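# Seat a flat cable fully in its latched connector

## Task

The flat ribbon cable's end sits only partly inside its connector: lift the connector's latch open, slide the cable end fully home, then close the latch back down.

## Robot and tools

Robot: two arms on a table. left_arm carries a left hand and stands on the +y side, base near (+0.020, +0.448, 0) m. right_arm carries a right hand, base near (+0.046, -0.512, 0) m. Scene frame: origin at table-top height midway between the bases, +x out over the table, +z up. Arm names do not match image sides.

Hand point axes (right hand): +z runs along straight fingers toward the tips, +y points out of the palm face, +x crosses the palm away from the thumb. On the left hand +x points toward the thumb. The palm face is at y = -0.062 m. Straight fingertips reach about z = +0.12 m. A rigid mast juts from the wrist on the palm side (z about -0.16 to -0.11) and can strike things.

Row layout: every commanded row is one flat list of 48 numbers, each in [-1, 1], covering both arms even if one is idle. Order: left dx, dy, dz, rx, ry, rz; 16 left hand motor numbers; left current_limit; left speed; then the same 24 for the right arm. dx..rz are offsets, not poses: they count from that arm's Hand target at the start of the action, along that Hand target's own axes. 1.0 = 0.6 m for dx, dy, dz and 180 degrees for the rotation vector rx, ry, rz. All rows of one action count from the same start, and repeating an offset in a new call moves further. Six zeros re-command the current Hand target. Orientation commands are clipped to within 32 degrees of the measured orientation per step.

Hand numbers: 16 per hand in the order index_abd, index_mcp, index_pip, index_dip, middle_abd, middle_mcp, middle_pip, middle_dip, ring_abd, ring_mcp, ring_pip, ring_dip, thumb_cmc, thumb_axl, thumb_mcp, thumb_ipl. Each sets an absolute hinge goal scaled between its stops; straight is about -0.75 (mcp), -0.58 (pip), -0.70 (dip), 0 (abd), thumb_cmc -0.71, thumb_axl -0.68, thumb_mcp -0.23, thumb_ipl -0.17. Shortcut: put grasp numbers a, b, c, d (each -1..1) in the first four places and exactly 0 in the other twelve. All four 0 = open hand; a curls index and middle tips, b bends all fingers at the knuckle, c swings the thumb across the palm, d curls the ring finger. Zero is a real goal, so to leave a hand unchanged send back its hand_goal, hand_current_limit and hand_speed. current_limit maps -1..+1 to 0..550 mA; speed sets hinge speed as (speed+1)/2 of 8.5 rad/s. Starting values: +0.4 and -0.6.

Tools:
- execute_actions(actions, cameras): actions is a list of actions; each action is up to 15 rows at 1/30 s each, a short one repeating its last row to fill 15. Images come only if actions is empty or cameras names them.
- move(target, speed, blend, stop_force, zero, blocking, cameras): target is one 48-number row or up to 15 rows; every row's offsets count from the Hand targets at the move's start, not from the previous row. speed is path top speed in m/s, 0.002 to 3.6 (default 0.25), one value or one per target. blend is a corner radius in m. stop_force, 3 to 120 N, ends an arm's path when its wrist sensor feels that much push; zero (default true) re-zeroes first. Do not use stop_force for rotating moves or to back away from a contact. blocking=false returns early, not allowed with stop_force. A move lasts 0.5 to 10 s and does not avoid obstacles.
- wait(seconds 0 to 10). stop() brakes a running move.
- zoom_image(camera, region [x0, y0, x1, y1], at most 504 by 504 px) on the latest image.
- zero_wrist_force(arm). finished_scene(scene=1) ends the scene for good.
Cameras: cam_head_left, cam_head_right, cam_high (fixed), cam_left_wrist, cam_right_wrist (fisheye, on the hands); all 672x504.

Results: end_effector_position (m), end_effector_quat_wxyz and velocities in the scene frame; Hand target (base for the next offsets; the hand often rests a little short, and a further command asks for it again); hand_goal, hand_measured, hand_current_ma and hand_state (moving, goal, blocked, overload) per motor in the order above; Wrist force and torque in the hand point's axes plus a peak line. A move adds a move: line such as done, off_target, moving, held or fault, plus limits=paced (pose clipped) or limits=held (steps withheld).

Cautions: the arms are stiff, so aiming even slightly beyond a firm contact can trigger a fault stop: about 150 N of outside force, or joint torque limits (wrist joints 24.6 N m, and wrists only push about 11 N m), halts the arm for 10 s. Approach the small latch and thin cable slowly, with small offsets and a low stop_force, and back off by commanding back past the hand point. A hand motor at 495 mA or more for 5 s shuts down. Keep the arms and hands from touching each other and avoid passing near an arm's own base. Overheated motors (85 °C) lock the arm. Do not knock anything off the table or drop it; the cable and latch must stay correctly placed after the robot lets go.

Each tool is called after "Request:" by a JSON object that holds its "op" and its "data", one argument or row to a line.

## Session

Request:
{"op": "execute_actions", "data": {
  "actions": []
}}

Scene clock: 0.00 s.
left_arm: end_effector_position=(+0.8415, +0.0979, +0.2539) hand_goal=(+0.000, -0.754, -0.576, -0.696, +0.000, -0.754, -0.576, -0.696, +0.000, -0.754, -0.576, -0.696, -0.714, -0.678, -0.226, -0.168) hand_measured=(+0.000, -0.754, -0.576, -0.696, +0.000, -0.754, -0.576, -0.696, +0.000, -0.754, -0.576, -0.696, -0.714, -0.678, -0.226, -0.168) hand_current_ma=(+0, +0, +0, +0, +0, +0, +0, +0, +0, +0, +0, +0, +0, +0, +0, +0) hand_state=(goal, goal, goal, goal, goal, goal, goal, goal, goal, goal, goal, goal, goal, goal, goal, goal) hand_current_limit=0.40 hand_speed=-0.60 end_effector_quat_wxyz=(+0.629, +0.292, +0.620, -0.366) | right_arm: end_effector_position=(+0.3507, -0.2536, +0.3922) hand_goal=(+0.000, -0.754, -0.576, -0.696, +0.000, -0.754, -0.576, -0.696, +0.000, -0.754, -0.576, -0.696, -0.714, -0.678, -0.226, -0.168) hand_measured=(+0.000, -0.754, -0.576, -0.696, +0.000, -0.754, -0.576, -0.696, +0.000, -0.754, -0.576, -0.696, -0.714, -0.678, -0.226, -0.168) hand_current_ma=(+0, +0, +0, +0, +0, +0, +0, +0, +0, +0, +0, +0, +0, +0, +0, +0) hand_state=(goal, goal, goal, goal, goal, goal, goal, goal, goal, goal, goal, goal, goal, goal, goal, goal) hand_current_limit=0.40 hand_speed=-0.60 end_effector_quat_wxyz=(+0.010, +0.272, +0.962, -0.016)
Joint positions: left_arm=[3.056 -2.509 -1.3 0.759 0.722 -1.725] | right_arm=[0.258 -2.053 1.837 -1.355 -1.608 -0.745]
Joint velocities: within noise
Joint torques (N m): no reading
Motor temperatures (°C): left_arm=[24 25 24 35 31 35] | right_arm=[26 27 27 31 31 34]
Wrist force (N): no reading
Wrist torque (N m): no reading
Wrist force, peak (N): no reading
Hand target: left_arm +0.8415, +0.0979, +0.2539; +0.629, +0.292, +0.620, -0.366 | right_arm +0.3507, -0.2536, +0.3922; +0.010, +0.272, +0.962, -0.016

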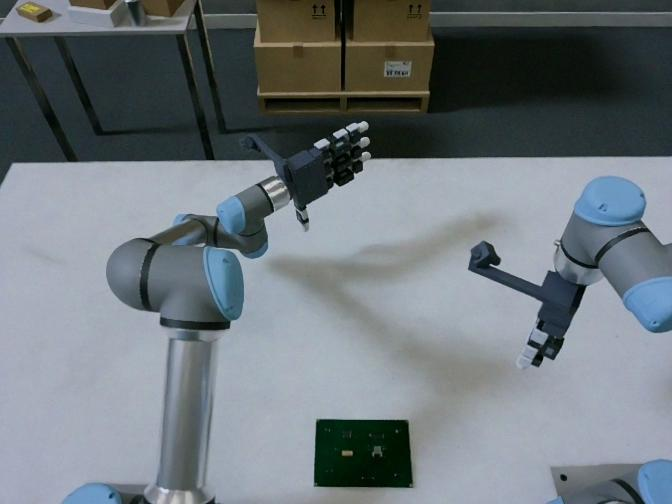

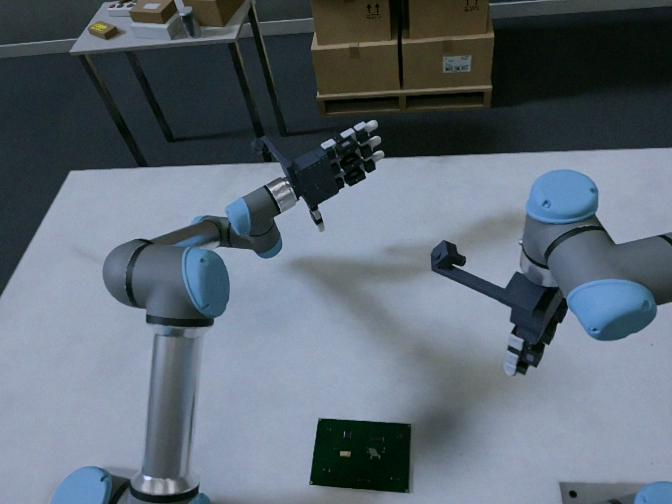

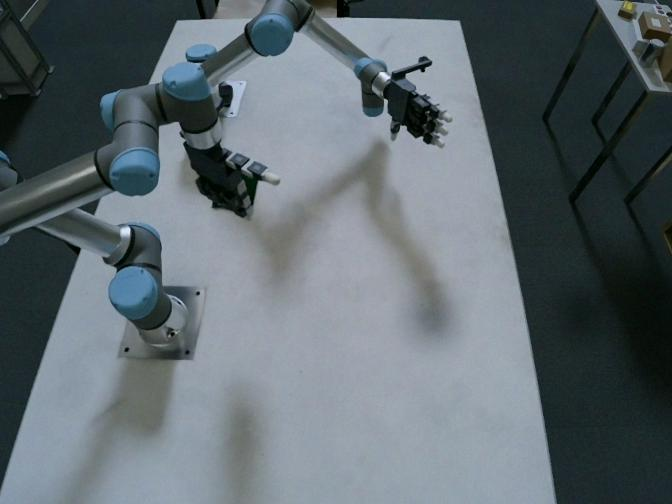

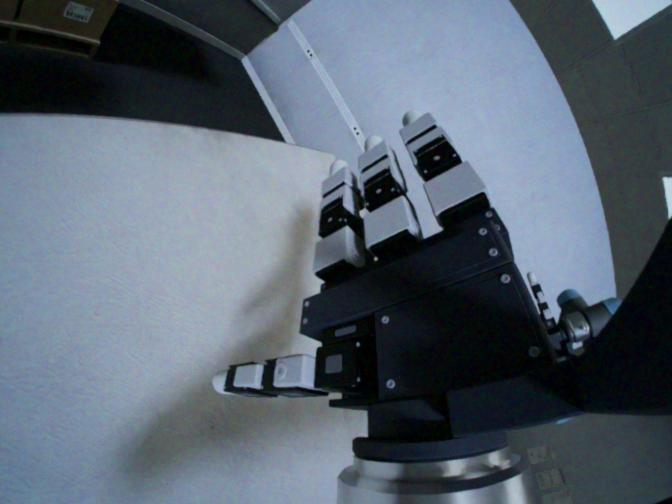

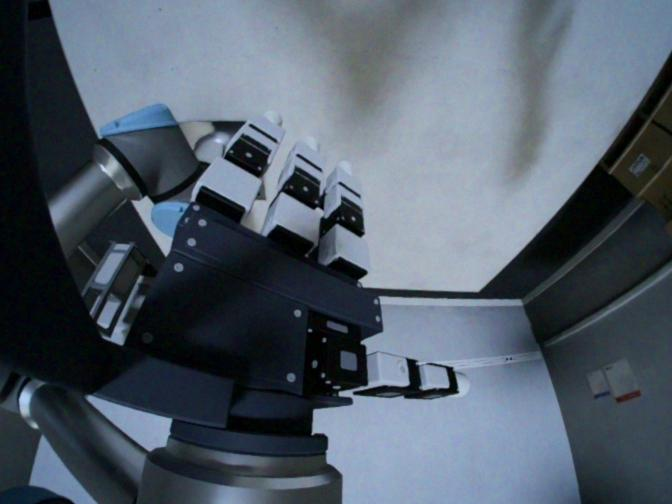

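Request:
{"op": "zoom_image", "data": {
  "camera": "cam_head_left",
  "region": [305, 410, 425, 500]
}}

Request:
{"op": "zoom_image", "data": {
  "camera": "cam_head_right",
  "region": [300, 410, 420, 500]
}}

Request:
{"op": "zoom_image", "data": {
  "camera": "cam_head_left",
  "region": [360, 436, 400, 466]
}}

Request:
{"op": "zoom_image", "data": {
  "camera": "cam_head_right",
  "region": [355, 436, 395, 466]
}}

Scaled by 4.200 from the camera's 672x504 image, which has a finer 960x720 frame.

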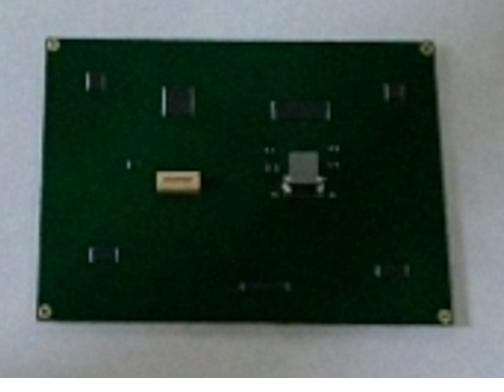

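Scaled by 4.200 from the camera's 672x504 image, which has a finer 960x720 frame.

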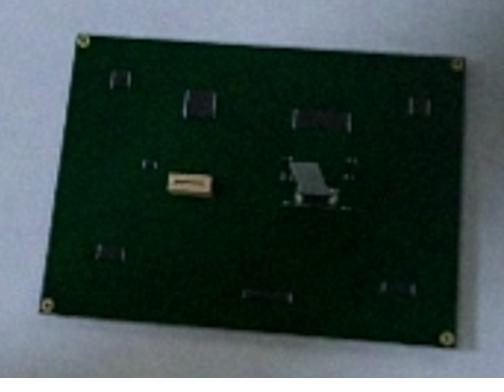

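Scaled by 12.600 from the camera's 672x504 image, which has a finer 960x720 frame.

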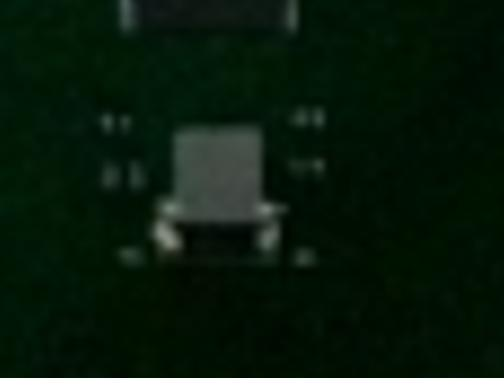

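Scaled by 12.600 from the camera's 672x504 image, which has a finer 960x720 frame.

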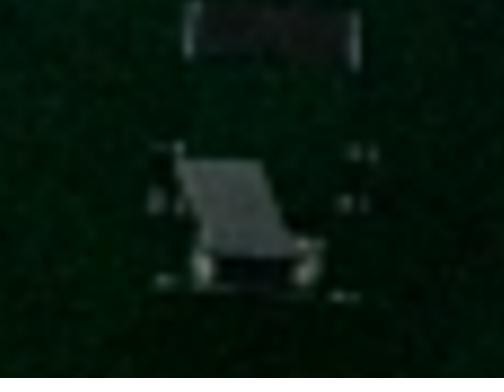

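Request:
{"op": "move", "data": {
  "target": [0,0,0,0,0,0, 0,0,0,0,0,0,0,0,0,0,0,0,0,0,0,0, 0.4,-0.6, 0.446,0.0802,0.3393,0,0,0, 0,0.62,0.5,0, 0,0.62,0.5,0, 0,0.62,0.5,0, -0.714,-0.678,-0.226,-0.168, 0.4,-0.6],
  "cameras": ["cam_right_wrist","cam_high","cam_head_left"]
}}

Scene clock: 69.53 s.
left_arm: end_effector_position=(+0.8415, +0.0979, +0.2539) hand_goal=(+0.000, -0.750, -0.580, -0.700, +0.000, -0.750, -0.580, -0.700, +0.000, -0.750, -0.580, -0.700, -0.710, -0.680, -0.230, -0.170) hand_measured=(-0.002, -0.752, -0.578, -0.698, -0.002, -0.752, -0.578, -0.698, -0.002, -0.752, -0.578, -0.698, -0.712, -0.678, -0.228, -0.168) hand_current_ma=(+0, +0, +0, +0, +0, +0, +0, +0, +0, +0, +0, +0, +0, +0, +0, +0) hand_state=(goal, goal, goal, goal, goal, goal, goal, goal, goal, goal, goal, goal, goal, goal, goal, goal) hand_current_limit=0.40 hand_speed=-0.60 end_effector_quat_wxyz=(+0.629, +0.292, +0.620, -0.366) | right_arm: end_effector_position=(+0.1501, -0.0801, +0.1801) hand_goal=(+0.000, +0.620, +0.500, +0.000, +0.000, +0.620, +0.500, +0.000, +0.000, +0.620, +0.500, +0.000, -0.714, -0.678, -0.226, -0.168) hand_measured=(+0.000, +0.602, +0.496, -0.002, +0.000, +0.600, +0.496, -0.002, +0.000, +0.598, +0.496, -0.002, -0.714, -0.678, -0.224, -0.168) hand_current_ma=(+0, -40, -4, -3, +0, -47, -5, -3, +0, -51, -4, -4, +0, +1, +5, +0) hand_state=(goal, goal, goal, goal, goal, goal, goal, goal, goal, blocked, goal, goal, goal, goal, goal, goal) hand_current_limit=0.40 hand_speed=-0.60 end_effector_quat_wxyz=(+0.010, +0.272, +0.962, -0.016)
Joint positions: left_arm=[3.056 -2.509 -1.3 0.759 0.722 -1.725] | right_arm=[1.097 -1.808 2.233 -1.968 -1.596 0.094]
Joint torques (N m): left_arm=[-0.74 52.39 18.24 1.3 0.36 -0.05] | right_arm=[11.32 2.62 -28.86 -5.87 -1.53 2.08]
Wrist force (N): left_arm=[0.1 -0.1 0.0] | right_arm=[0.0 0.1 -0.2]
Wrist torque (N m): left_arm=[-0.01 -0.02 0.01] | right_arm=[0.20 0.01 -0.14]
Wrist force, peak (N): left_arm=[0.3 -0.2 0.1] | right_arm=[0.6 -0.9 0.7]
Hand target: left_arm +0.8415, +0.0979, +0.2539; +0.629, +0.292, +0.620, -0.366 | right_arm +0.1501, -0.0800, +0.1800; +0.010, +0.272, +0.962, -0.016
Off the commanded pose: left_arm 0.000 m, 0 deg | right_arm 0.000 m, 0 deg.
move: done
camera_calibration:
cam_right_wrist: T_world_to_cam=[[0.993352, 0.114583, -0.0111158, -0.101652], [0.0807513, -0.624711, 0.776669, -0.255283], [0.0820487, -0.772403, -0.62981, 0.163114], [0, 0, 0, 1]] pos_world=[0.108208, -0.0218411, 0.299872]
Images, in order (width x height): cam_head_left 672x504, cam_high 672x504, cam_right_wrist 672x504.

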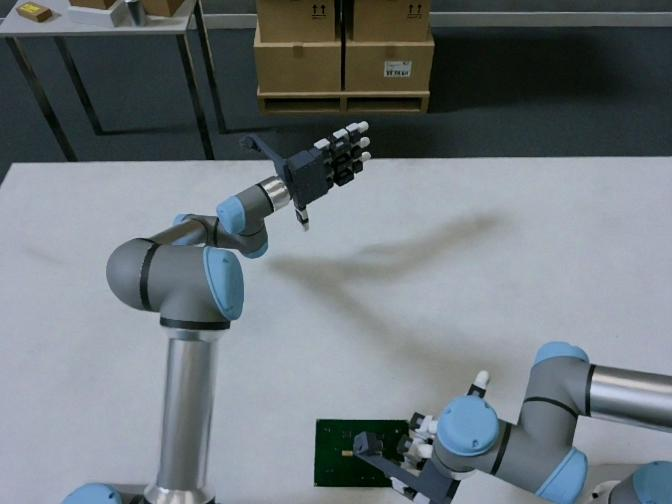

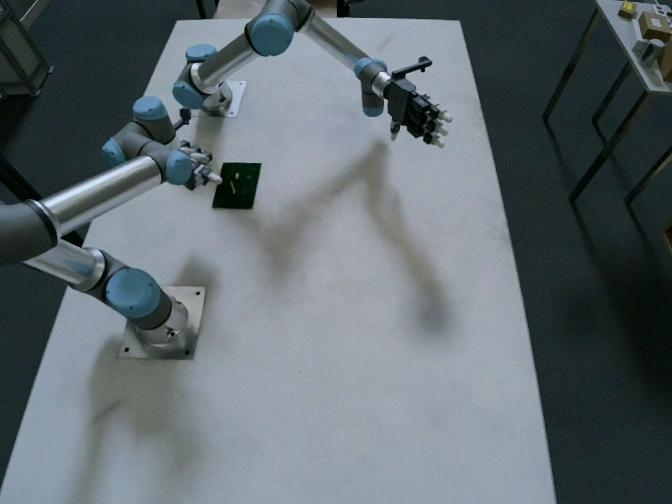

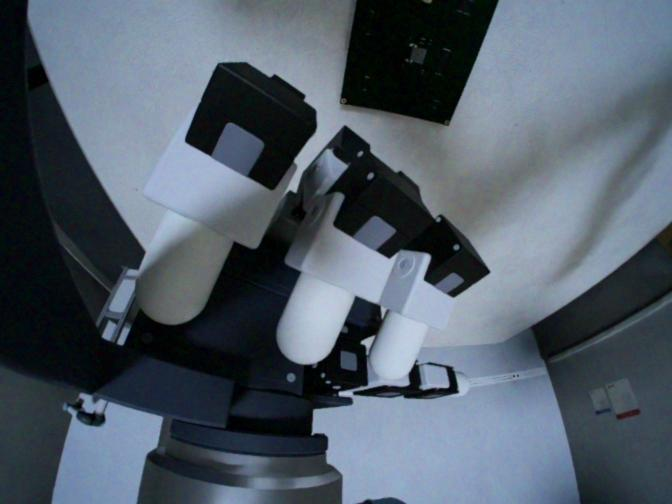

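Request:
{"op": "zoom_image", "data": {
  "camera": "cam_right_wrist",
  "region": [390, 30, 450, 75]
}}

Request:
{"op": "zoom_image", "data": {
  "camera": "cam_right_wrist",
  "region": [330, 0, 510, 135]
}}

Request:
{"op": "zoom_image", "data": {
  "camera": "cam_high",
  "region": [205, 155, 269, 215]
}}

Scaled by 8.400 from the camera's 672x504 image, which has a finer 960x720 frame.

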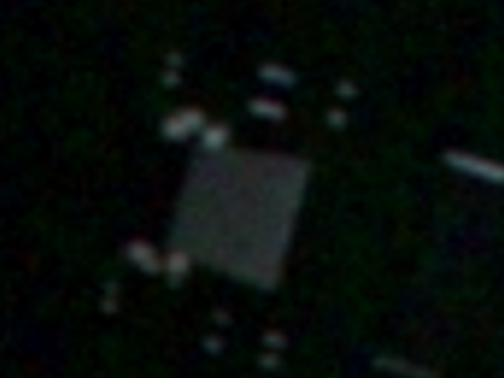

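Scaled by 2.800 from the camera's 672x504 image, which has a finer 960x720 frame.

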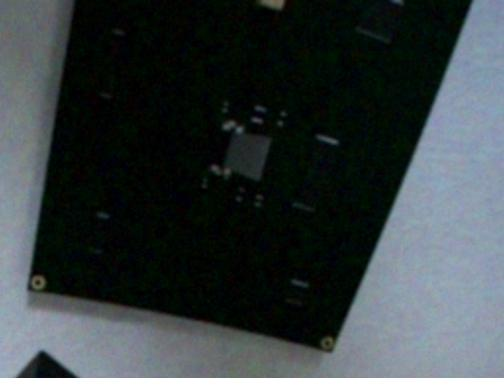

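Scaled by 7.875 from the camera's 672x504 image, which has a finer 960x720 frame.

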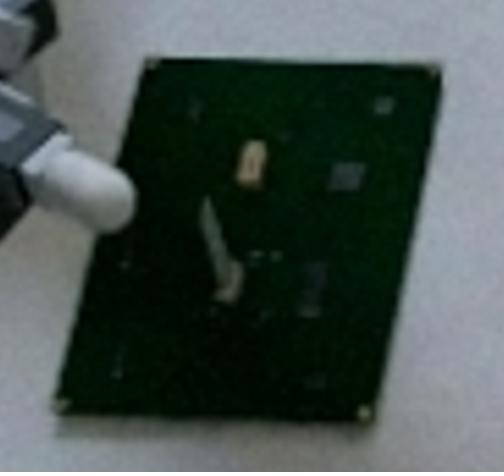

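Request:
{"op": "move", "data": {
  "target": [0,0,0,0,0,0, 0,0,0,0,0,0,0,0,0,0,0,0,0,0,0,0, 0.4,-0.6, 0.0529,-0.0132,0.1742,0,0,0, 0,0.62,0.5,0, 0,0.62,0.5,0, 0,0.62,0.5,0, -0.714,-0.678,-0.226,-0.168, 0.4,-0.6],
  "cameras": ["cam_right_wrist","cam_head_right","cam_head_left"],
  "speed": 0.15
}}

Scene clock: 92.57 s.
left_arm: end_effector_position=(+0.8415, +0.0979, +0.2539) hand_goal=(+0.000, -0.750, -0.580, -0.700, +0.000, -0.750, -0.580, -0.700, +0.000, -0.750, -0.580, -0.700, -0.710, -0.680, -0.230, -0.170) hand_measured=(-0.002, -0.752, -0.578, -0.698, -0.002, -0.752, -0.578, -0.698, -0.002, -0.752, -0.578, -0.698, -0.712, -0.678, -0.228, -0.168) hand_current_ma=(+0, +0, +0, +0, +0, +0, +0, +0, +0, +0, +0, +0, +0, +0, +0, +0) hand_state=(goal, goal, goal, goal, goal, goal, goal, goal, goal, goal, goal, goal, goal, goal, goal, goal) hand_current_limit=0.40 hand_speed=-0.60 end_effector_quat_wxyz=(+0.629, +0.292, +0.620, -0.366) | right_arm: end_effector_position=(+0.1200, -0.0739, +0.0750) hand_goal=(+0.000, +0.620, +0.500, +0.000, +0.000, +0.620, +0.500, +0.000, +0.000, +0.620, +0.500, +0.000, -0.714, -0.678, -0.226, -0.168) hand_measured=(+0.000, +0.604, +0.496, -0.002, +0.000, +0.602, +0.496, -0.002, +0.000, +0.600, +0.496, -0.002, -0.714, -0.678, -0.224, -0.168) hand_current_ma=(+0, -38, -4, -3, +0, -44, -5, -3, +0, -49, -4, -4, +0, +1, +5, +0) hand_state=(goal, goal, goal, goal, goal, goal, goal, goal, goal, blocked, goal, goal, goal, goal, goal, goal) hand_current_limit=0.40 hand_speed=-0.60 end_effector_quat_wxyz=(+0.010, +0.272, +0.962, -0.016) end_effector_velocity=(+0.000, +0.001, +0.000) end_effector_angular_velocity=(+0.001, -0.003, +0.000)
Joint positions: left_arm=[3.056 -2.509 -1.3 0.759 0.722 -1.725] | right_arm=[1.181 -1.604 2.393 -2.33 -1.594 0.178]
Joint velocities: left_arm=[within noise] | right_arm=[0.001 0.002 0 -0.005 -0.002 0.001]
Joint torques (N m): left_arm=[0.63 51.65 17.24 1.52 0.39 -0.36] | right_arm=[10.85 -3.59 -9.92 -5.78 -1.54 1.91]
Wrist force (N): left_arm=[0.1 -0.1 0.1] | right_arm=[0.1 0.0 0.0]
Wrist torque (N m): left_arm=[-0.02 -0.01 0.01] | right_arm=[0.19 -0.03 -0.11]
Wrist force, peak (N): left_arm=[0.3 -0.2 -0.1] | right_arm=[-0.1 -0.3 -1.2]
Hand target: left_arm +0.8415, +0.0979, +0.2539; +0.629, +0.292, +0.620, -0.366 | right_arm +0.1200, -0.0739, +0.0749; +0.010, +0.272, +0.962, -0.016
Off the commanded pose: left_arm 0.000 m, 0 deg | right_arm 0.000 m, 0 deg.
move: done
camera_calibration:
cam_right_wrist: T_world_to_cam=[[0.99336, 0.11452, -0.0110393, -0.073649], [0.0806527, -0.624723, 0.77667, -0.167267], [0.0820477, -0.772403, -0.629811, 0.104117], [0, 0, 0, 1]] pos_world=[0.0781079, -0.0156412, 0.194672]
Images, in order (width x height): cam_head_left 672x504, cam_head_right 672x504, cam_right_wrist 672x504.

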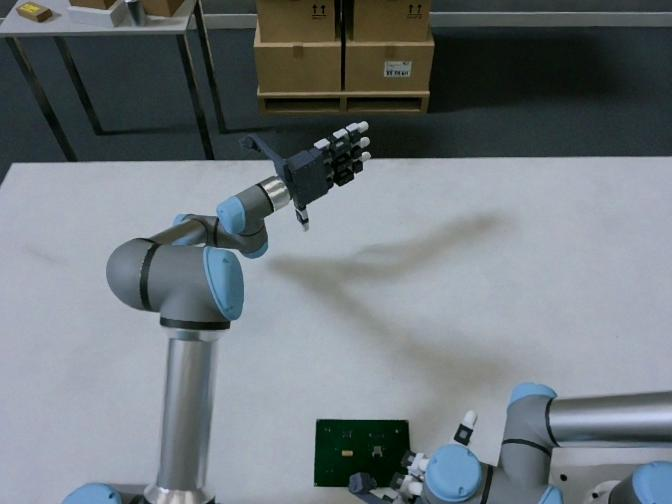

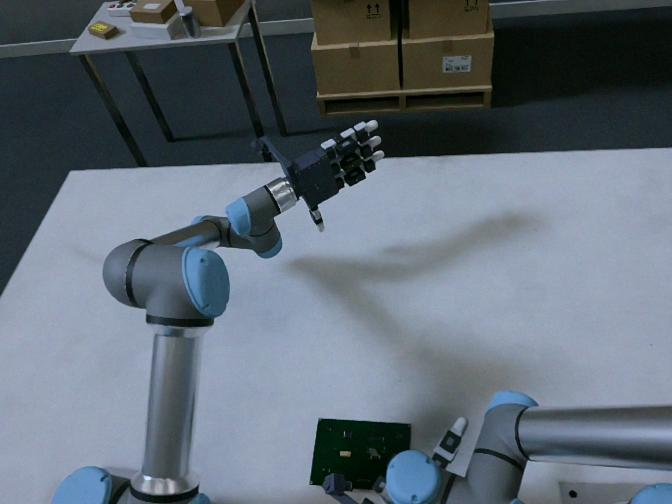

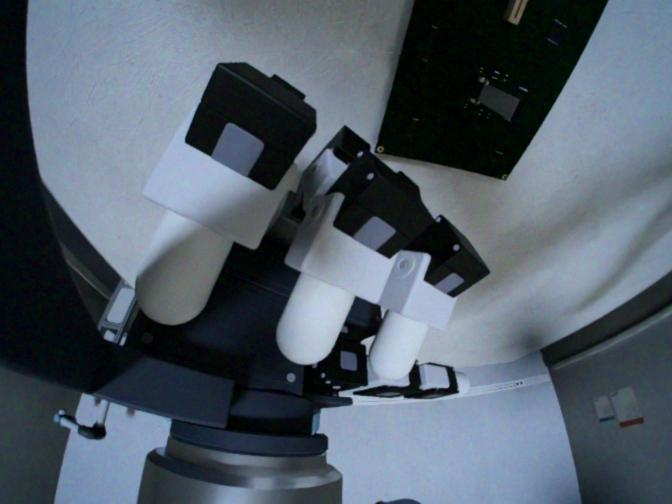

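Request:
{"op": "zoom_image", "data": {
  "camera": "cam_right_wrist",
  "region": [460, 65, 540, 125]
}}

Request:
{"op": "zoom_image", "data": {
  "camera": "cam_right_wrist",
  "region": [400, 0, 560, 120]
}}

Scaled by 6.300 from the camera's 672x504 image, which has a finer 960x720 frame.

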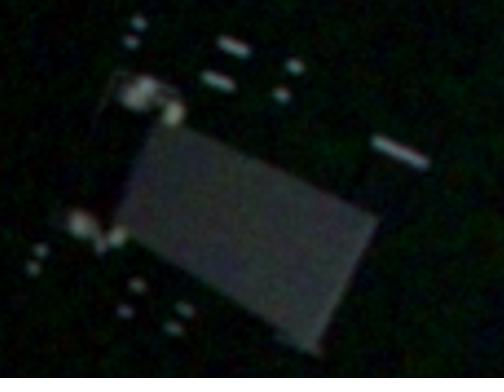

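Scaled by 3.150 from the camera's 672x504 image, which has a finer 960x720 frame.

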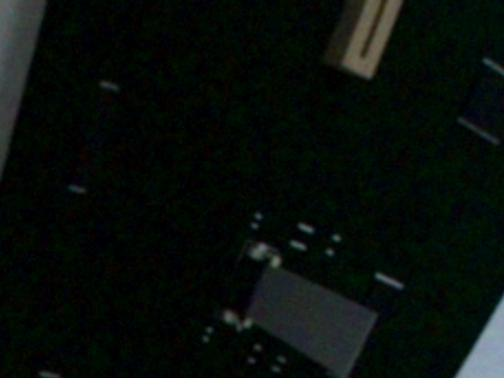

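Request:
{"op": "move", "data": {
  "target": [
    [0,0,0,0,0,0, 0,0,0,0,0,0,0,0,0,0,0,0,0,0,0,0, 0.4,-0.6, -0.006,-0.0055,-0.2165,0,0,0, 0,-1,-1,-1, 0,-1,-1,-1, 0,-1,-1,-1, -0.714,-0.678,-0.226,-0.168, 0.4,-0.6],
    [0,0,0,0,0,0, 0,0,0,0,0,0,0,0,0,0,0,0,0,0,0,0, 0.4,-0.6, -0.1302,0.017,-0.2887,0.055,0.367,0.849, 0,-1,-1,-1, 0,-1,-1,-1, 0,-1,-1,-1, -0.714,-0.678,-0.226,-0.168, 0.4,-0.6],
    [0,0,0,0,0,0, 0,0,0,0,0,0,0,0,0,0,0,0,0,0,0,0, 0.4,-0.6, -0.0587,0.146,-0.1272,0.055,0.367,0.849, 0,-1,-1,-1, 0,-1,-1,-1, 0,-1,-1,-1, -0.714,-0.678,-0.226,-0.168, 0.4,-0.6],
    [0,0,0,0,0,0, 0,0,0,0,0,0,0,0,0,0,0,0,0,0,0,0, 0.4,-0.6, -0.0535,0.1507,0.056,0.055,0.367,0.849, 0,-1,-1,-1, 0,-1,-1,-1, 0,-1,-1,-1, -0.714,-0.678,-0.226,-0.168, 0.4,-0.6]
  ],
  "blend": [0.03,0.03,0.02,0],
  "speed": [0.25,0.5,0.2,0.15],
  "cameras": ["cam_right_wrist","cam_head_right","cam_high"]
}}

Scene clock: 188.43 s.
left_arm: end_effector_position=(+0.8415, +0.0979, +0.2539) hand_goal=(+0.000, -0.750, -0.580, -0.700, +0.000, -0.750, -0.580, -0.700, +0.000, -0.750, -0.580, -0.700, -0.710, -0.680, -0.230, -0.170) hand_measured=(-0.002, -0.752, -0.578, -0.698, -0.002, -0.752, -0.578, -0.698, -0.002, -0.752, -0.578, -0.698, -0.712, -0.678, -0.228, -0.168) hand_current_ma=(+0, +0, +0, +0, +0, +0, +0, +0, +0, +0, +0, +0, +0, +0, +0, +0) hand_state=(goal, goal, goal, goal, goal, goal, goal, goal, goal, goal, goal, goal, goal, goal, goal, goal) hand_current_limit=0.40 hand_speed=-0.60 end_effector_quat_wxyz=(+0.629, +0.292, +0.620, -0.366) | right_arm: end_effector_position=(+0.1951, -0.0149, +0.0400) hand_goal=(+0.000, -1.000, -1.000, -1.000, +0.000, -1.000, -1.000, -1.000, +0.000, -1.000, -1.000, -1.000, -0.714, -0.678, -0.226, -0.168) hand_measured=(+0.000, -0.988, -0.994, -0.998, +0.000, -0.986, -0.992, -0.998, +0.000, -0.984, -0.994, -0.996, -0.710, -0.678, -0.222, -0.168) hand_current_ma=(+0, +27, +9, +4, +0, +31, +12, +4, +0, +34, +10, +4, +6, +1, +5, +0) hand_state=(goal, goal, goal, goal, goal, goal, goal, goal, goal, goal, goal, goal, goal, goal, goal, goal) hand_current_limit=0.40 hand_speed=-0.60 end_effector_quat_wxyz=(-0.379, +0.914, -0.134, +0.058)
Joint positions: left_arm=[3.056 -2.509 -1.3 0.759 0.722 -1.725] | right_arm=[0.884 -1.171 2.331 -3.482 -1.309 2.866]
Joint torques (N m): left_arm=[0.04 52.59 16.59 1.45 0.24 -0.34] | right_arm=[11.08 -16 -17.89 -6.44 -0.96 1.94]
Wrist force (N): left_arm=[0.1 0.0 0.1] | right_arm=[0.3 -2.8 0.5]
Wrist torque (N m): left_arm=[-0.02 -0.01 0.01] | right_arm=[-0.37 0.04 0.05]
Wrist force, peak (N): left_arm=[0.3 -0.1 -0.1] | right_arm=[-0.1 -3.3 1.0]
Hand target: left_arm +0.8415, +0.0979, +0.2539; +0.629, +0.292, +0.620, -0.366 | right_arm +0.1951, -0.0149, +0.0399; -0.379, +0.914, -0.134, +0.058
Off the commanded pose: left_arm 0.000 m, 0 deg | right_arm 0.000 m, 0 deg.
move: done
camera_calibration:
cam_right_wrist: T_world_to_cam=[[-0.873151, -0.180085, -0.452964, 0.222104], [-0.452782, -0.0445378, 0.890508, -0.0011851], [-0.180541, 0.982642, -0.0426511, 0.17546], [0, 0, 0, 1]] pos_world=[0.225072, -0.13247, 0.109144]
Images, in order (width x height): cam_head_right 672x504, cam_high 672x504, cam_right_wrist 672x504.

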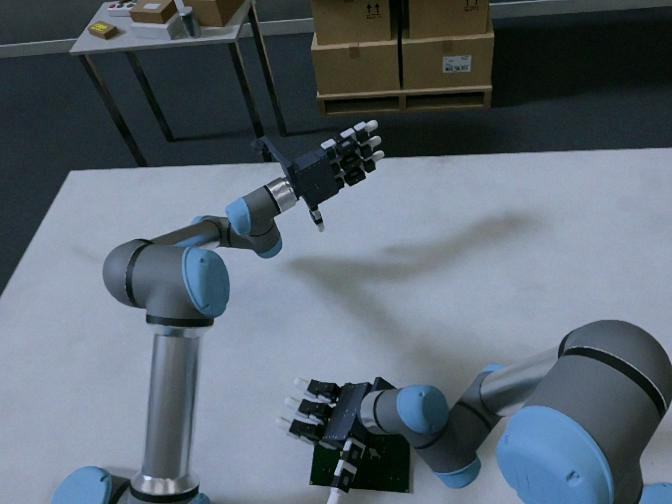

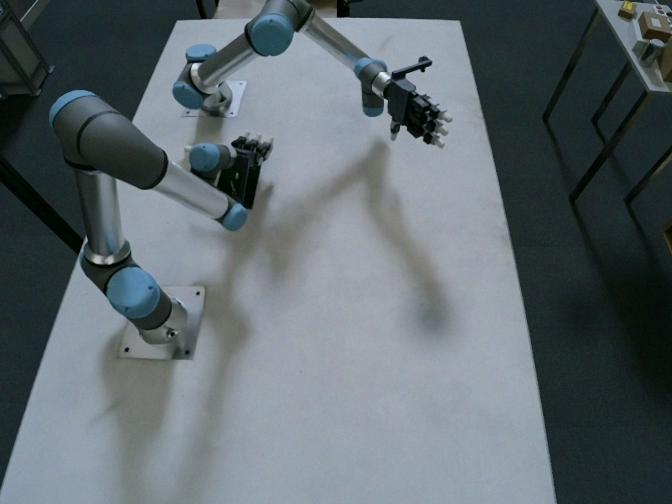

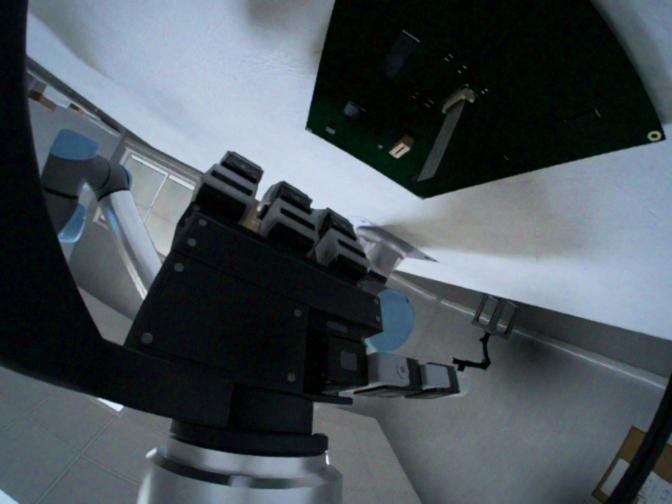

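Request:
{"op": "zoom_image", "data": {
  "camera": "cam_right_wrist",
  "region": [405, 70, 505, 190]
}}

Request:
{"op": "zoom_image", "data": {
  "camera": "cam_right_wrist",
  "region": [430, 75, 490, 120]
}}

Scaled by 4.200 from the camera's 672x504 image, which has a finer 960x720 frame.

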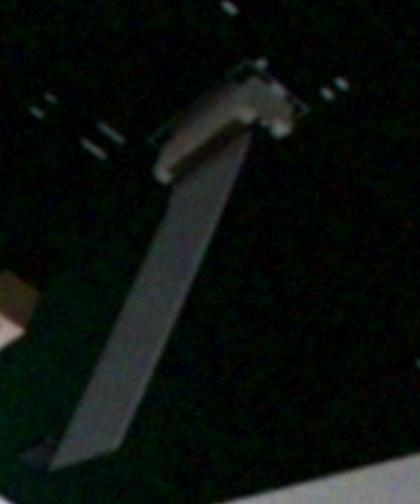

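Scaled by 8.400 from the camera's 672x504 image, which has a finer 960x720 frame.

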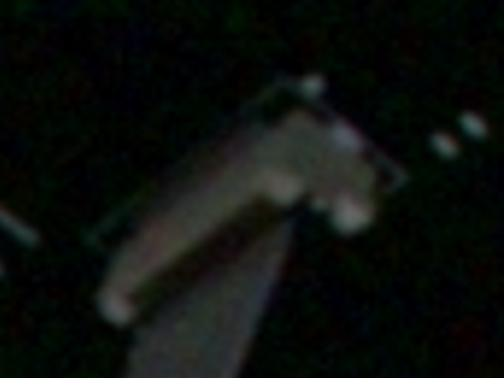

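Request:
{"op": "move", "data": {
  "target": [0,0,0,0,0,0, 0,0,0,0,0,0,0,0,0,0,0,0,0,0,0,0, 0.4,-0.6, 0,-0.0023,0.0683,0,0,0, 0,-1,-1,-1, 0,-1,-1,-1, 0,-1,-1,-1, -0.714,-0.678,-0.226,-0.168, 0.4,-0.6],
  "speed": 0.1,
  "cameras": ["cam_right_wrist"]
}}

Scene clock: 206.87 s.
left_arm: end_effector_position=(+0.8415, +0.0979, +0.2539) hand_goal=(+0.000, -0.750, -0.580, -0.700, +0.000, -0.750, -0.580, -0.700, +0.000, -0.750, -0.580, -0.700, -0.710, -0.680, -0.230, -0.170) hand_measured=(-0.002, -0.752, -0.578, -0.698, -0.002, -0.752, -0.578, -0.698, -0.002, -0.752, -0.578, -0.698, -0.712, -0.678, -0.228, -0.168) hand_current_ma=(+0, +0, +0, +0, +0, +0, +0, +0, +0, +0, +0, +0, +0, +0, +0, +0) hand_state=(goal, goal, goal, goal, goal, goal, goal, goal, goal, goal, goal, goal, goal, goal, goal, goal) hand_current_limit=0.40 hand_speed=-0.60 end_effector_quat_wxyz=(+0.629, +0.292, +0.620, -0.366) | right_arm: end_effector_position=(+0.2038, +0.0137, +0.0121) hand_goal=(+0.000, -1.000, -1.000, -1.000, +0.000, -1.000, -1.000, -1.000, +0.000, -1.000, -1.000, -1.000, -0.714, -0.678, -0.226, -0.168) hand_measured=(+0.000, -0.988, -0.994, -0.998, +0.000, -0.986, -0.992, -0.998, +0.000, -0.984, -0.994, -0.996, -0.710, -0.678, -0.222, -0.168) hand_current_ma=(+0, +27, +9, +4, +0, +31, +12, +4, +0, +34, +10, +4, +6, +1, +5, +0) hand_state=(goal, goal, goal, goal, goal, goal, goal, goal, goal, goal, goal, goal, goal, goal, goal, goal) hand_current_limit=0.40 hand_speed=-0.60 end_effector_quat_wxyz=(-0.379, +0.914, -0.134, +0.058)
Joint positions: left_arm=[3.056 -2.509 -1.3 0.759 0.722 -1.725] | right_arm=[0.91 -1.051 2.25 -3.525 -1.327 2.885]
Joint torques (N m): left_arm=[0.59 52.29 18.07 1.59 0.56 -0.21] | right_arm=[11.19 -16.97 -16.92 -6.4 -1.16 2.06]
Wrist force (N): left_arm=[0.1 0.0 0.0] | right_arm=[0.7 -2.6 0.5]
Wrist torque (N m): left_arm=[0.00 0.00 0.01] | right_arm=[-0.34 0.02 0.08]
Wrist force, peak (N): left_arm=[0.3 -0.2 0.0] | right_arm=[0.7 -3.1 0.6]
Hand target: left_arm +0.8415, +0.0979, +0.2539; +0.629, +0.292, +0.620, -0.366 | right_arm +0.2039, +0.0138, +0.0120; -0.379, +0.914, -0.134, +0.058
Off the commanded pose: left_arm 0.000 m, 0 deg | right_arm 0.000 m, 0 deg.
move: done
camera_calibration:
cam_right_wrist: T_world_to_cam=[[-0.873127, -0.179996, -0.453046, 0.222178], [-0.452868, -0.0445099, 0.890466, 0.0289885], [-0.180446, 0.98266, -0.0426517, 0.147713], [0, 0, 0, 1]] pos_world=[0.233772, -0.10387, 0.081144]
Images, in order (width x height): cam_right_wrist 672x504.

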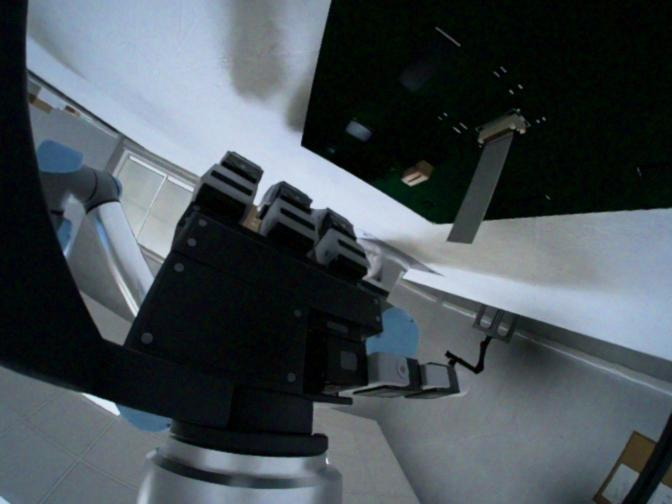

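Request:
{"op": "zoom_image", "data": {
  "camera": "cam_right_wrist",
  "region": [470, 100, 540, 152]
}}

Request:
{"op": "zoom_image", "data": {
  "camera": "cam_right_wrist",
  "region": [430, 100, 550, 250]
}}

Scaled by 7.200 from the camera's 672x504 image, which has a finer 960x720 frame.

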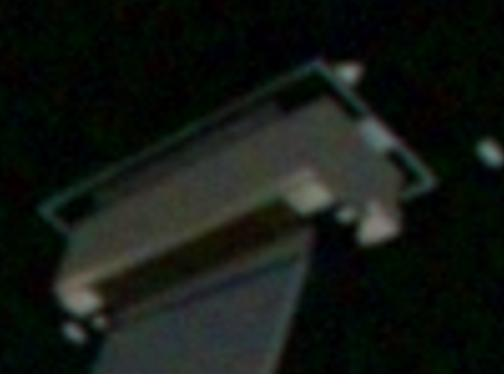

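Scaled by 3.360 from the camera's 672x504 image, which has a finer 960x720 frame.

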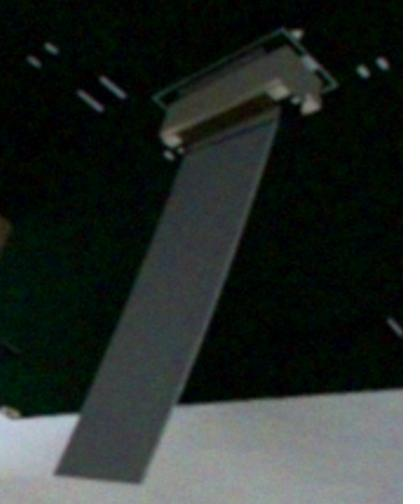

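Request:
{"op": "move", "data": {
  "target": [
    [0,0,0,0,0,0, 0,0,0,0,0,0,0,0,0,0,0,0,0,0,0,0, 0.4,-0.6, 0,-0.1414,-0.1414,0,0,0, 0,-1,-1,-1, 0,-1,-1,-1, 0,-1,-1,-1, -0.714,-0.678,-0.226,-0.168, 0.4,-0.6],
    [0,0,0,0,0,0, 0,0,0,0,0,0,0,0,0,0,0,0,0,0,0,0, 0.4,-0.6, 0.0755,-0.116,-0.167,0,0.2008,0.2008, 0,-1,-1,-1, 0,-1,-1,-1, 0,-1,-1,-1, -0.714,-0.678,-0.226,-0.168, 0.4,-0.6]
  ],
  "blend": [0.03,0],
  "speed": [0.2,0.3],
  "cameras": ["cam_right_wrist","cam_head_left"]
}}

Scene clock: 239.60 s.
left_arm: end_effector_position=(+0.8415, +0.0979, +0.2539) hand_goal=(+0.000, -0.750, -0.580, -0.700, +0.000, -0.750, -0.580, -0.700, +0.000, -0.750, -0.580, -0.700, -0.710, -0.680, -0.230, -0.170) hand_measured=(-0.002, -0.752, -0.578, -0.698, -0.002, -0.752, -0.578, -0.698, -0.002, -0.752, -0.578, -0.698, -0.712, -0.678, -0.228, -0.168) hand_current_ma=(+0, +0, +0, +0, +0, +0, +0, +0, +0, +0, +0, +0, +0, +0, +0, +0) hand_state=(goal, goal, goal, goal, goal, goal, goal, goal, goal, goal, goal, goal, goal, goal, goal, goal) hand_current_limit=0.40 hand_speed=-0.60 end_effector_quat_wxyz=(+0.629, +0.292, +0.620, -0.366) | right_arm: end_effector_position=(+0.2405, -0.0200, +0.1322) hand_goal=(+0.000, -1.000, -1.000, -1.000, +0.000, -1.000, -1.000, -1.000, +0.000, -1.000, -1.000, -1.000, -0.714, -0.678, -0.226, -0.168) hand_measured=(+0.000, -0.988, -0.994, -0.998, +0.000, -0.986, -0.992, -0.998, +0.000, -0.984, -0.994, -0.996, -0.710, -0.678, -0.222, -0.168) hand_current_ma=(+0, +27, +9, +4, +0, +31, +12, +4, +0, +34, +10, +4, +6, +1, +5, +0) hand_state=(goal, goal, goal, goal, goal, goal, goal, goal, goal, goal, goal, goal, goal, goal, goal, goal) hand_current_limit=0.40 hand_speed=-0.60 end_effector_quat_wxyz=(-0.319, +0.766, -0.515, +0.215)
Joint positions: left_arm=[3.056 -2.509 -1.3 0.759 0.722 -1.725] | right_arm=[1.006 -1.378 2.204 -3.077 -2.007 3.62]
Joint torques (N m): left_arm=[-0.72 52.7 17.11 1.57 0.41 -0.1] | right_arm=[10.97 -39.43 -24.51 -0.68 -2.08 2.22]
Wrist force (N): left_arm=[0.1 0.0 0.2] | right_arm=[0.3 -3.1 0.7]
Wrist torque (N m): left_arm=[-0.02 0.00 0.00] | right_arm=[-0.43 0.05 0.04]
Wrist force, peak (N): left_arm=[0.0 -0.4 0.0] | right_arm=[0.3 -3.6 0.1]
Hand target: left_arm +0.8415, +0.0979, +0.2539; +0.629, +0.292, +0.620, -0.366 | right_arm +0.2405, -0.0200, +0.1322; -0.319, +0.766, -0.515, +0.215
Off the commanded pose: left_arm 0.000 m, 0 deg | right_arm 0.000 m, 0 deg.
move: done
camera_calibration:
cam_right_wrist: T_world_to_cam=[[-0.68777, 0.567913, -0.452159, 0.27285], [-0.320298, 0.321555, 0.891073, -0.0874906], [0.651446, 0.757679, -0.0392547, -0.0124283], [0, 0, 0, 1]] pos_world=[0.167731, -0.117405, 0.200844]
Images, in order (width x height): cam_head_left 672x504, cam_right_wrist 672x504.

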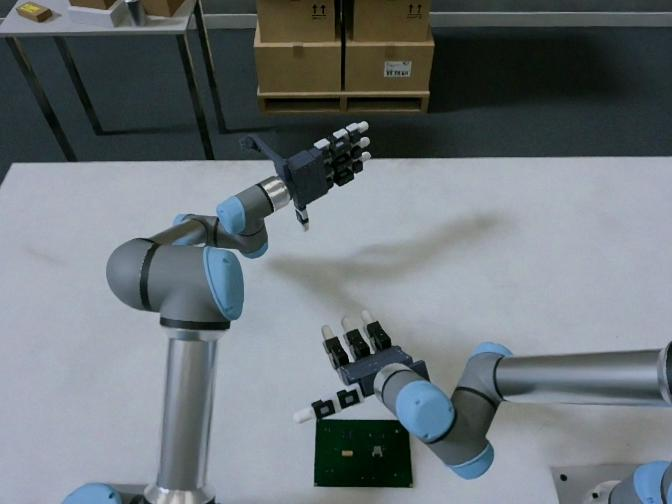

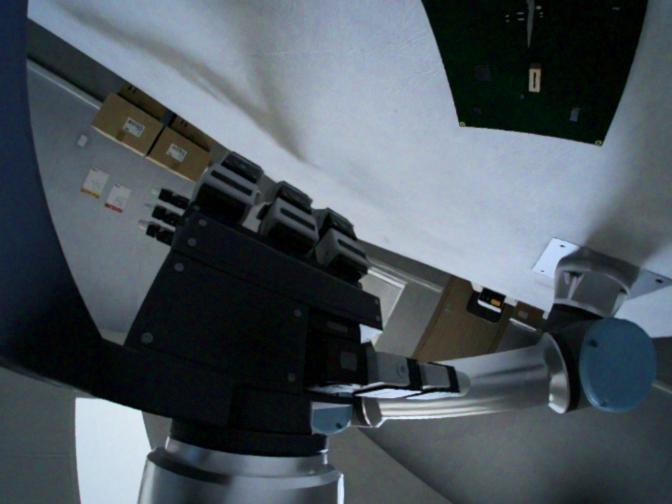

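Request:
{"op": "move", "data": {
  "target": [
    [0,0,0,0,0,0, 0,0,0,0,0,0,0,0,0,0,0,0,0,0,0,0, 0.4,-0.6, 0.0488,0.009,-0.009,0,0.1179,0.1179, 0,-1,-1,-1, 0,-1,-1,-1, 0,-1,-1,-1, -0.714,-0.678,-0.226,-0.168, 0.4,-0.6],
    [0,0,0,0,0,0, 0,0,0,0,0,0,0,0,0,0,0,0,0,0,0,0, 0.4,-0.6, 0.0488,0.1587,0.1407,0,0.1179,0.1179, 0,-1,-1,-1, 0,-1,-1,-1, 0,-1,-1,-1, -0.714,-0.678,-0.226,-0.168, 0.4,-0.6]
  ],
  "blend": [0.01,0],
  "speed": [0.25,0.15],
  "cameras": ["cam_right_wrist","cam_head_right"]
}}

Scene clock: 248.30 s.
left_arm: end_effector_position=(+0.8415, +0.0979, +0.2539) hand_goal=(+0.000, -0.750, -0.580, -0.700, +0.000, -0.750, -0.580, -0.700, +0.000, -0.750, -0.580, -0.700, -0.710, -0.680, -0.230, -0.170) hand_measured=(-0.002, -0.752, -0.578, -0.698, -0.002, -0.752, -0.578, -0.698, -0.002, -0.752, -0.578, -0.698, -0.712, -0.678, -0.228, -0.168) hand_current_ma=(+0, +0, +0, +0, +0, +0, +0, +0, +0, +0, +0, +0, +0, +0, +0, +0) hand_state=(goal, goal, goal, goal, goal, goal, goal, goal, goal, goal, goal, goal, goal, goal, goal, goal) hand_current_limit=0.40 hand_speed=-0.60 end_effector_quat_wxyz=(+0.629, +0.292, +0.620, -0.366) | right_arm: end_effector_position=(+0.2450, -0.0500, +0.0053) hand_goal=(+0.000, -1.000, -1.000, -1.000, +0.000, -1.000, -1.000, -1.000, +0.000, -1.000, -1.000, -1.000, -0.714, -0.678, -0.226, -0.168) hand_measured=(+0.000, -0.988, -0.994, -0.998, +0.000, -0.986, -0.992, -0.998, +0.000, -0.984, -0.994, -0.996, -0.710, -0.678, -0.222, -0.168) hand_current_ma=(+0, +27, +9, +4, +0, +31, +12, +4, +0, +34, +10, +4, +6, +1, +5, +0) hand_state=(goal, goal, goal, goal, goal, goal, goal, goal, goal, goal, goal, goal, goal, goal, goal, goal) hand_current_limit=0.40 hand_speed=-0.60 end_effector_quat_wxyz=(+0.253, -0.606, +0.696, -0.290)
Joint positions: left_arm=[3.056 -2.509 -1.3 0.759 0.722 -1.725] | right_arm=[1.058 -1.134 2.258 -3.035 -2.298 4.223]
Joint torques (N m): left_arm=[0.03 52.42 17.91 1.41 0.62 -0.3] | right_arm=[-9.93 -15.45 -4.67 -5.97 0.94 -2.08]
Wrist force (N): left_arm=[-0.1 -0.3 0.1] | right_arm=[0.8 -2.8 0.6]
Wrist torque (N m): left_arm=[-0.04 0.02 0.00] | right_arm=[-0.42 -0.01 0.31]
Wrist force, peak (N): left_arm=[0.2 -0.2 0.2] | right_arm=[0.5 -3.6 0.3]
Hand target: left_arm +0.8415, +0.0979, +0.2539; +0.629, +0.292, +0.620, -0.366 | right_arm +0.2450, -0.0500, +0.0052; +0.253, -0.606, +0.696, -0.290
Off the commanded pose: left_arm 0.000 m, 0 deg | right_arm 0.000 m, 0 deg.
move: done
camera_calibration:
cam_right_wrist: T_world_to_cam=[[-0.311012, 0.836778, -0.450638, 0.156691], [-0.116789, 0.436911, 0.891891, -0.0073851], [0.943203, 0.330018, -0.0381575, -0.0904639], [0, 0, 0, 1]] pos_world=[0.133196, -0.0980344, 0.0737458]
Images, in order (width x height): cam_head_right 672x504, cam_right_wrist 672x504.

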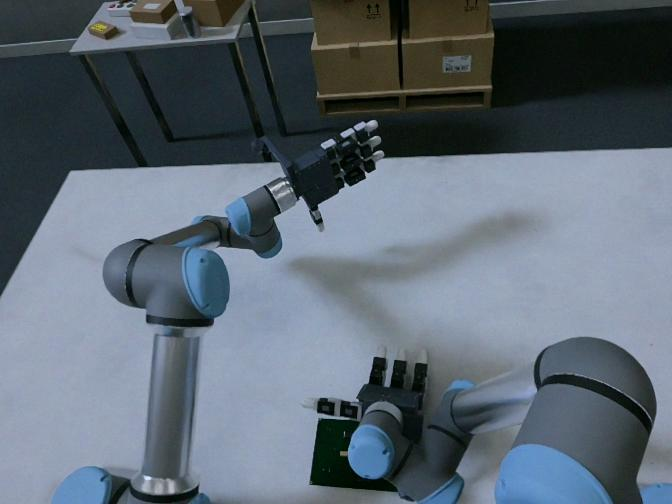

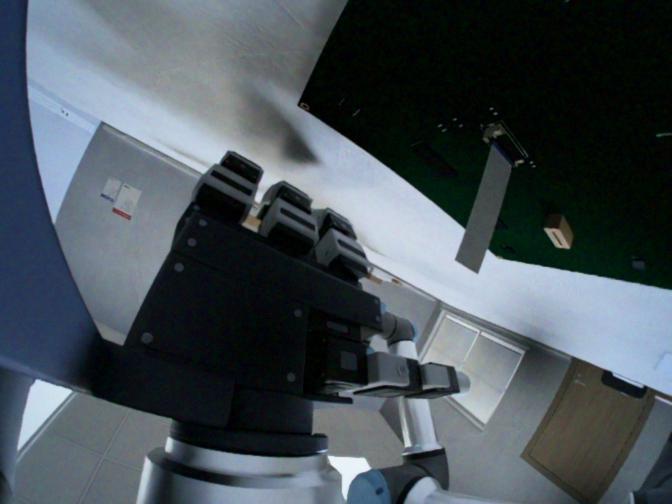

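Request:
{"op": "zoom_image", "data": {
  "camera": "cam_right_wrist",
  "region": [470, 110, 540, 170]
}}

Request:
{"op": "zoom_image", "data": {
  "camera": "cam_right_wrist",
  "region": [430, 100, 550, 280]
}}

Scaled by 7.200 from the camera's 672x504 image, which has a finer 960x720 frame.

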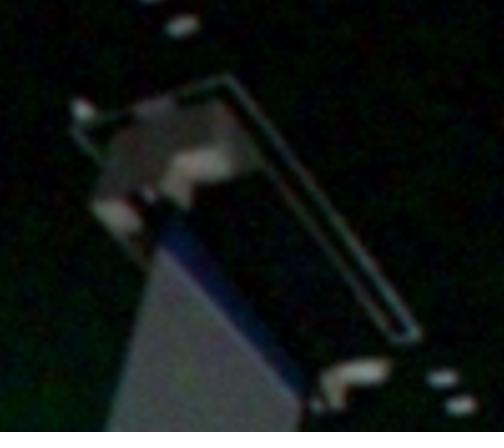

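Scaled by 2.800 from the camera's 672x504 image, which has a finer 960x720 frame.

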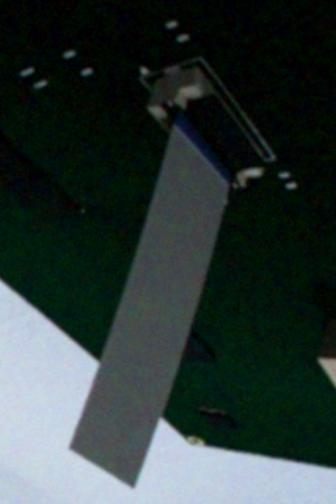

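Request:
{"op": "move", "data": {
  "target": [0,0,0,0,0,0, 0,0,0,0,0,0,0,0,0,0,0,0,0,0,0,0, 0.4,-0.6, -0.0852,0.0265,-0.0642,0,0,0, 0,-1,-1,-1, 0,-1,-1,-1, 0,-1,-1,-1, -0.714,-0.678,-0.226,-0.168, 0.4,-0.6],
  "speed": 0.15,
  "cameras": ["cam_right_wrist"]
}}

Scene clock: 266.07 s.
left_arm: end_effector_position=(+0.8415, +0.0979, +0.2539) hand_goal=(+0.000, -0.750, -0.580, -0.700, +0.000, -0.750, -0.580, -0.700, +0.000, -0.750, -0.580, -0.700, -0.710, -0.680, -0.230, -0.170) hand_measured=(-0.002, -0.752, -0.578, -0.698, -0.002, -0.752, -0.578, -0.698, -0.002, -0.752, -0.578, -0.698, -0.712, -0.678, -0.228, -0.168) hand_current_ma=(+0, +0, +0, +0, +0, +0, +0, +0, +0, +0, +0, +0, +0, +0, +0, +0) hand_state=(goal, goal, goal, goal, goal, goal, goal, goal, goal, goal, goal, goal, goal, goal, goal, goal) hand_current_limit=0.40 hand_speed=-0.60 end_effector_quat_wxyz=(+0.629, +0.292, +0.620, -0.366) | right_arm: end_effector_position=(+0.2138, +0.0059, +0.0211) hand_goal=(+0.000, -1.000, -1.000, -1.000, +0.000, -1.000, -1.000, -1.000, +0.000, -1.000, -1.000, -1.000, -0.714, -0.678, -0.226, -0.168) hand_measured=(+0.000, -0.988, -0.994, -0.998, +0.000, -0.986, -0.992, -0.998, +0.000, -0.984, -0.994, -0.996, -0.710, -0.678, -0.222, -0.168) hand_current_ma=(+0, +27, +9, +4, +0, +31, +12, +4, +0, +34, +10, +4, +6, +1, +5, +0) hand_state=(goal, goal, goal, goal, goal, goal, goal, goal, goal, goal, goal, goal, goal, goal, goal, goal) hand_current_limit=0.40 hand_speed=-0.60 end_effector_quat_wxyz=(+0.253, -0.606, +0.696, -0.290) end_effector_velocity=(+0.000, +0.000, +0.000) end_effector_angular_velocity=(-0.003, +0.001, -0.001)
Joint positions: left_arm=[3.056 -2.509 -1.3 0.759 0.722 -1.725] | right_arm=[1.169 -1.127 2.115 -2.801 -2.33 4.367]
Joint velocities: left_arm=[within noise] | right_arm=[0.001 0 -0.002 0.005 0 0.002]
Joint torques (N m): left_arm=[-0.11 53.3 17.52 1.41 0.36 -0.15] | right_arm=[11.03 -19.73 -19.74 -0.33 -2.71 1.96]
Wrist force (N): left_arm=[0.2 0.0 0.1] | right_arm=[0.3 -2.8 0.3]
Wrist torque (N m): left_arm=[0.00 -0.02 0.01] | right_arm=[-0.36 0.06 0.06]
Wrist force, peak (N): left_arm=[0.1 -0.4 0.1] | right_arm=[1.4 -3.0 1.2]
Hand target: left_arm +0.8415, +0.0979, +0.2539; +0.629, +0.292, +0.620, -0.366 | right_arm +0.2138, +0.0059, +0.0211; +0.253, -0.606, +0.696, -0.290
Off the commanded pose: left_arm 0.000 m, 0 deg | right_arm 0.000 m, 0 deg.
move: done
camera_calibration:
cam_right_wrist: T_world_to_cam=[[-0.311087, 0.836792, -0.450559, 0.107364], [-0.116898, 0.436792, 0.891935, -0.0495304], [0.943165, 0.330139, -0.0380611, -0.078975], [0, 0, 0, 1]] pos_world=[0.102096, -0.0421343, 0.0895459]
Images, in order (width x height): cam_right_wrist 672x504.

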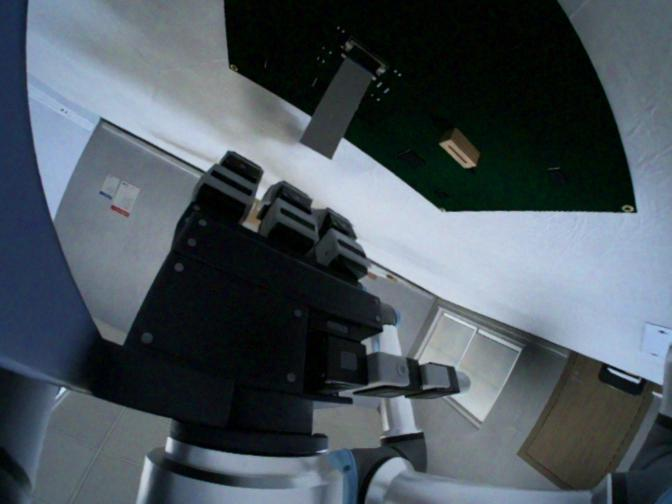

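Request:
{"op": "zoom_image", "data": {
  "camera": "cam_right_wrist",
  "region": [325, 25, 405, 85]
}}

Request:
{"op": "zoom_image", "data": {
  "camera": "cam_right_wrist",
  "region": [340, 35, 392, 80]
}}

Request:
{"op": "zoom_image", "data": {
  "camera": "cam_right_wrist",
  "region": [290, 20, 410, 170]
}}

Scaled by 6.300 from the camera's 672x504 image, which has a finer 960x720 frame.

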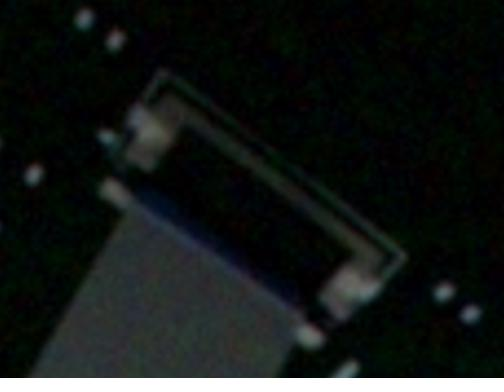

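Scaled by 9.692 from the camera's 672x504 image, which has a finer 960x720 frame.

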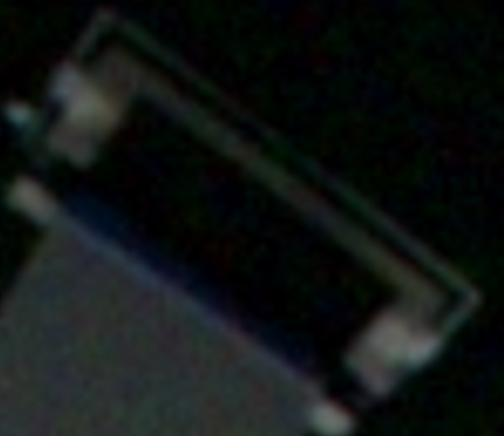

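Scaled by 3.360 from the camera's 672x504 image, which has a finer 960x720 frame.

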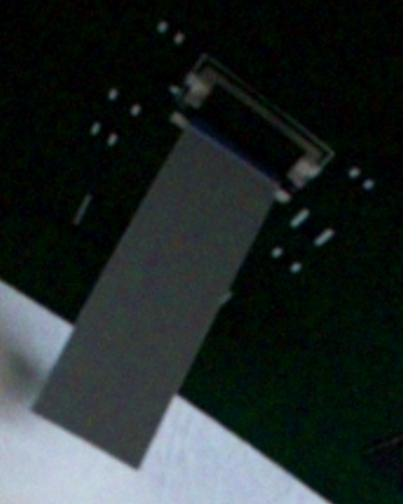

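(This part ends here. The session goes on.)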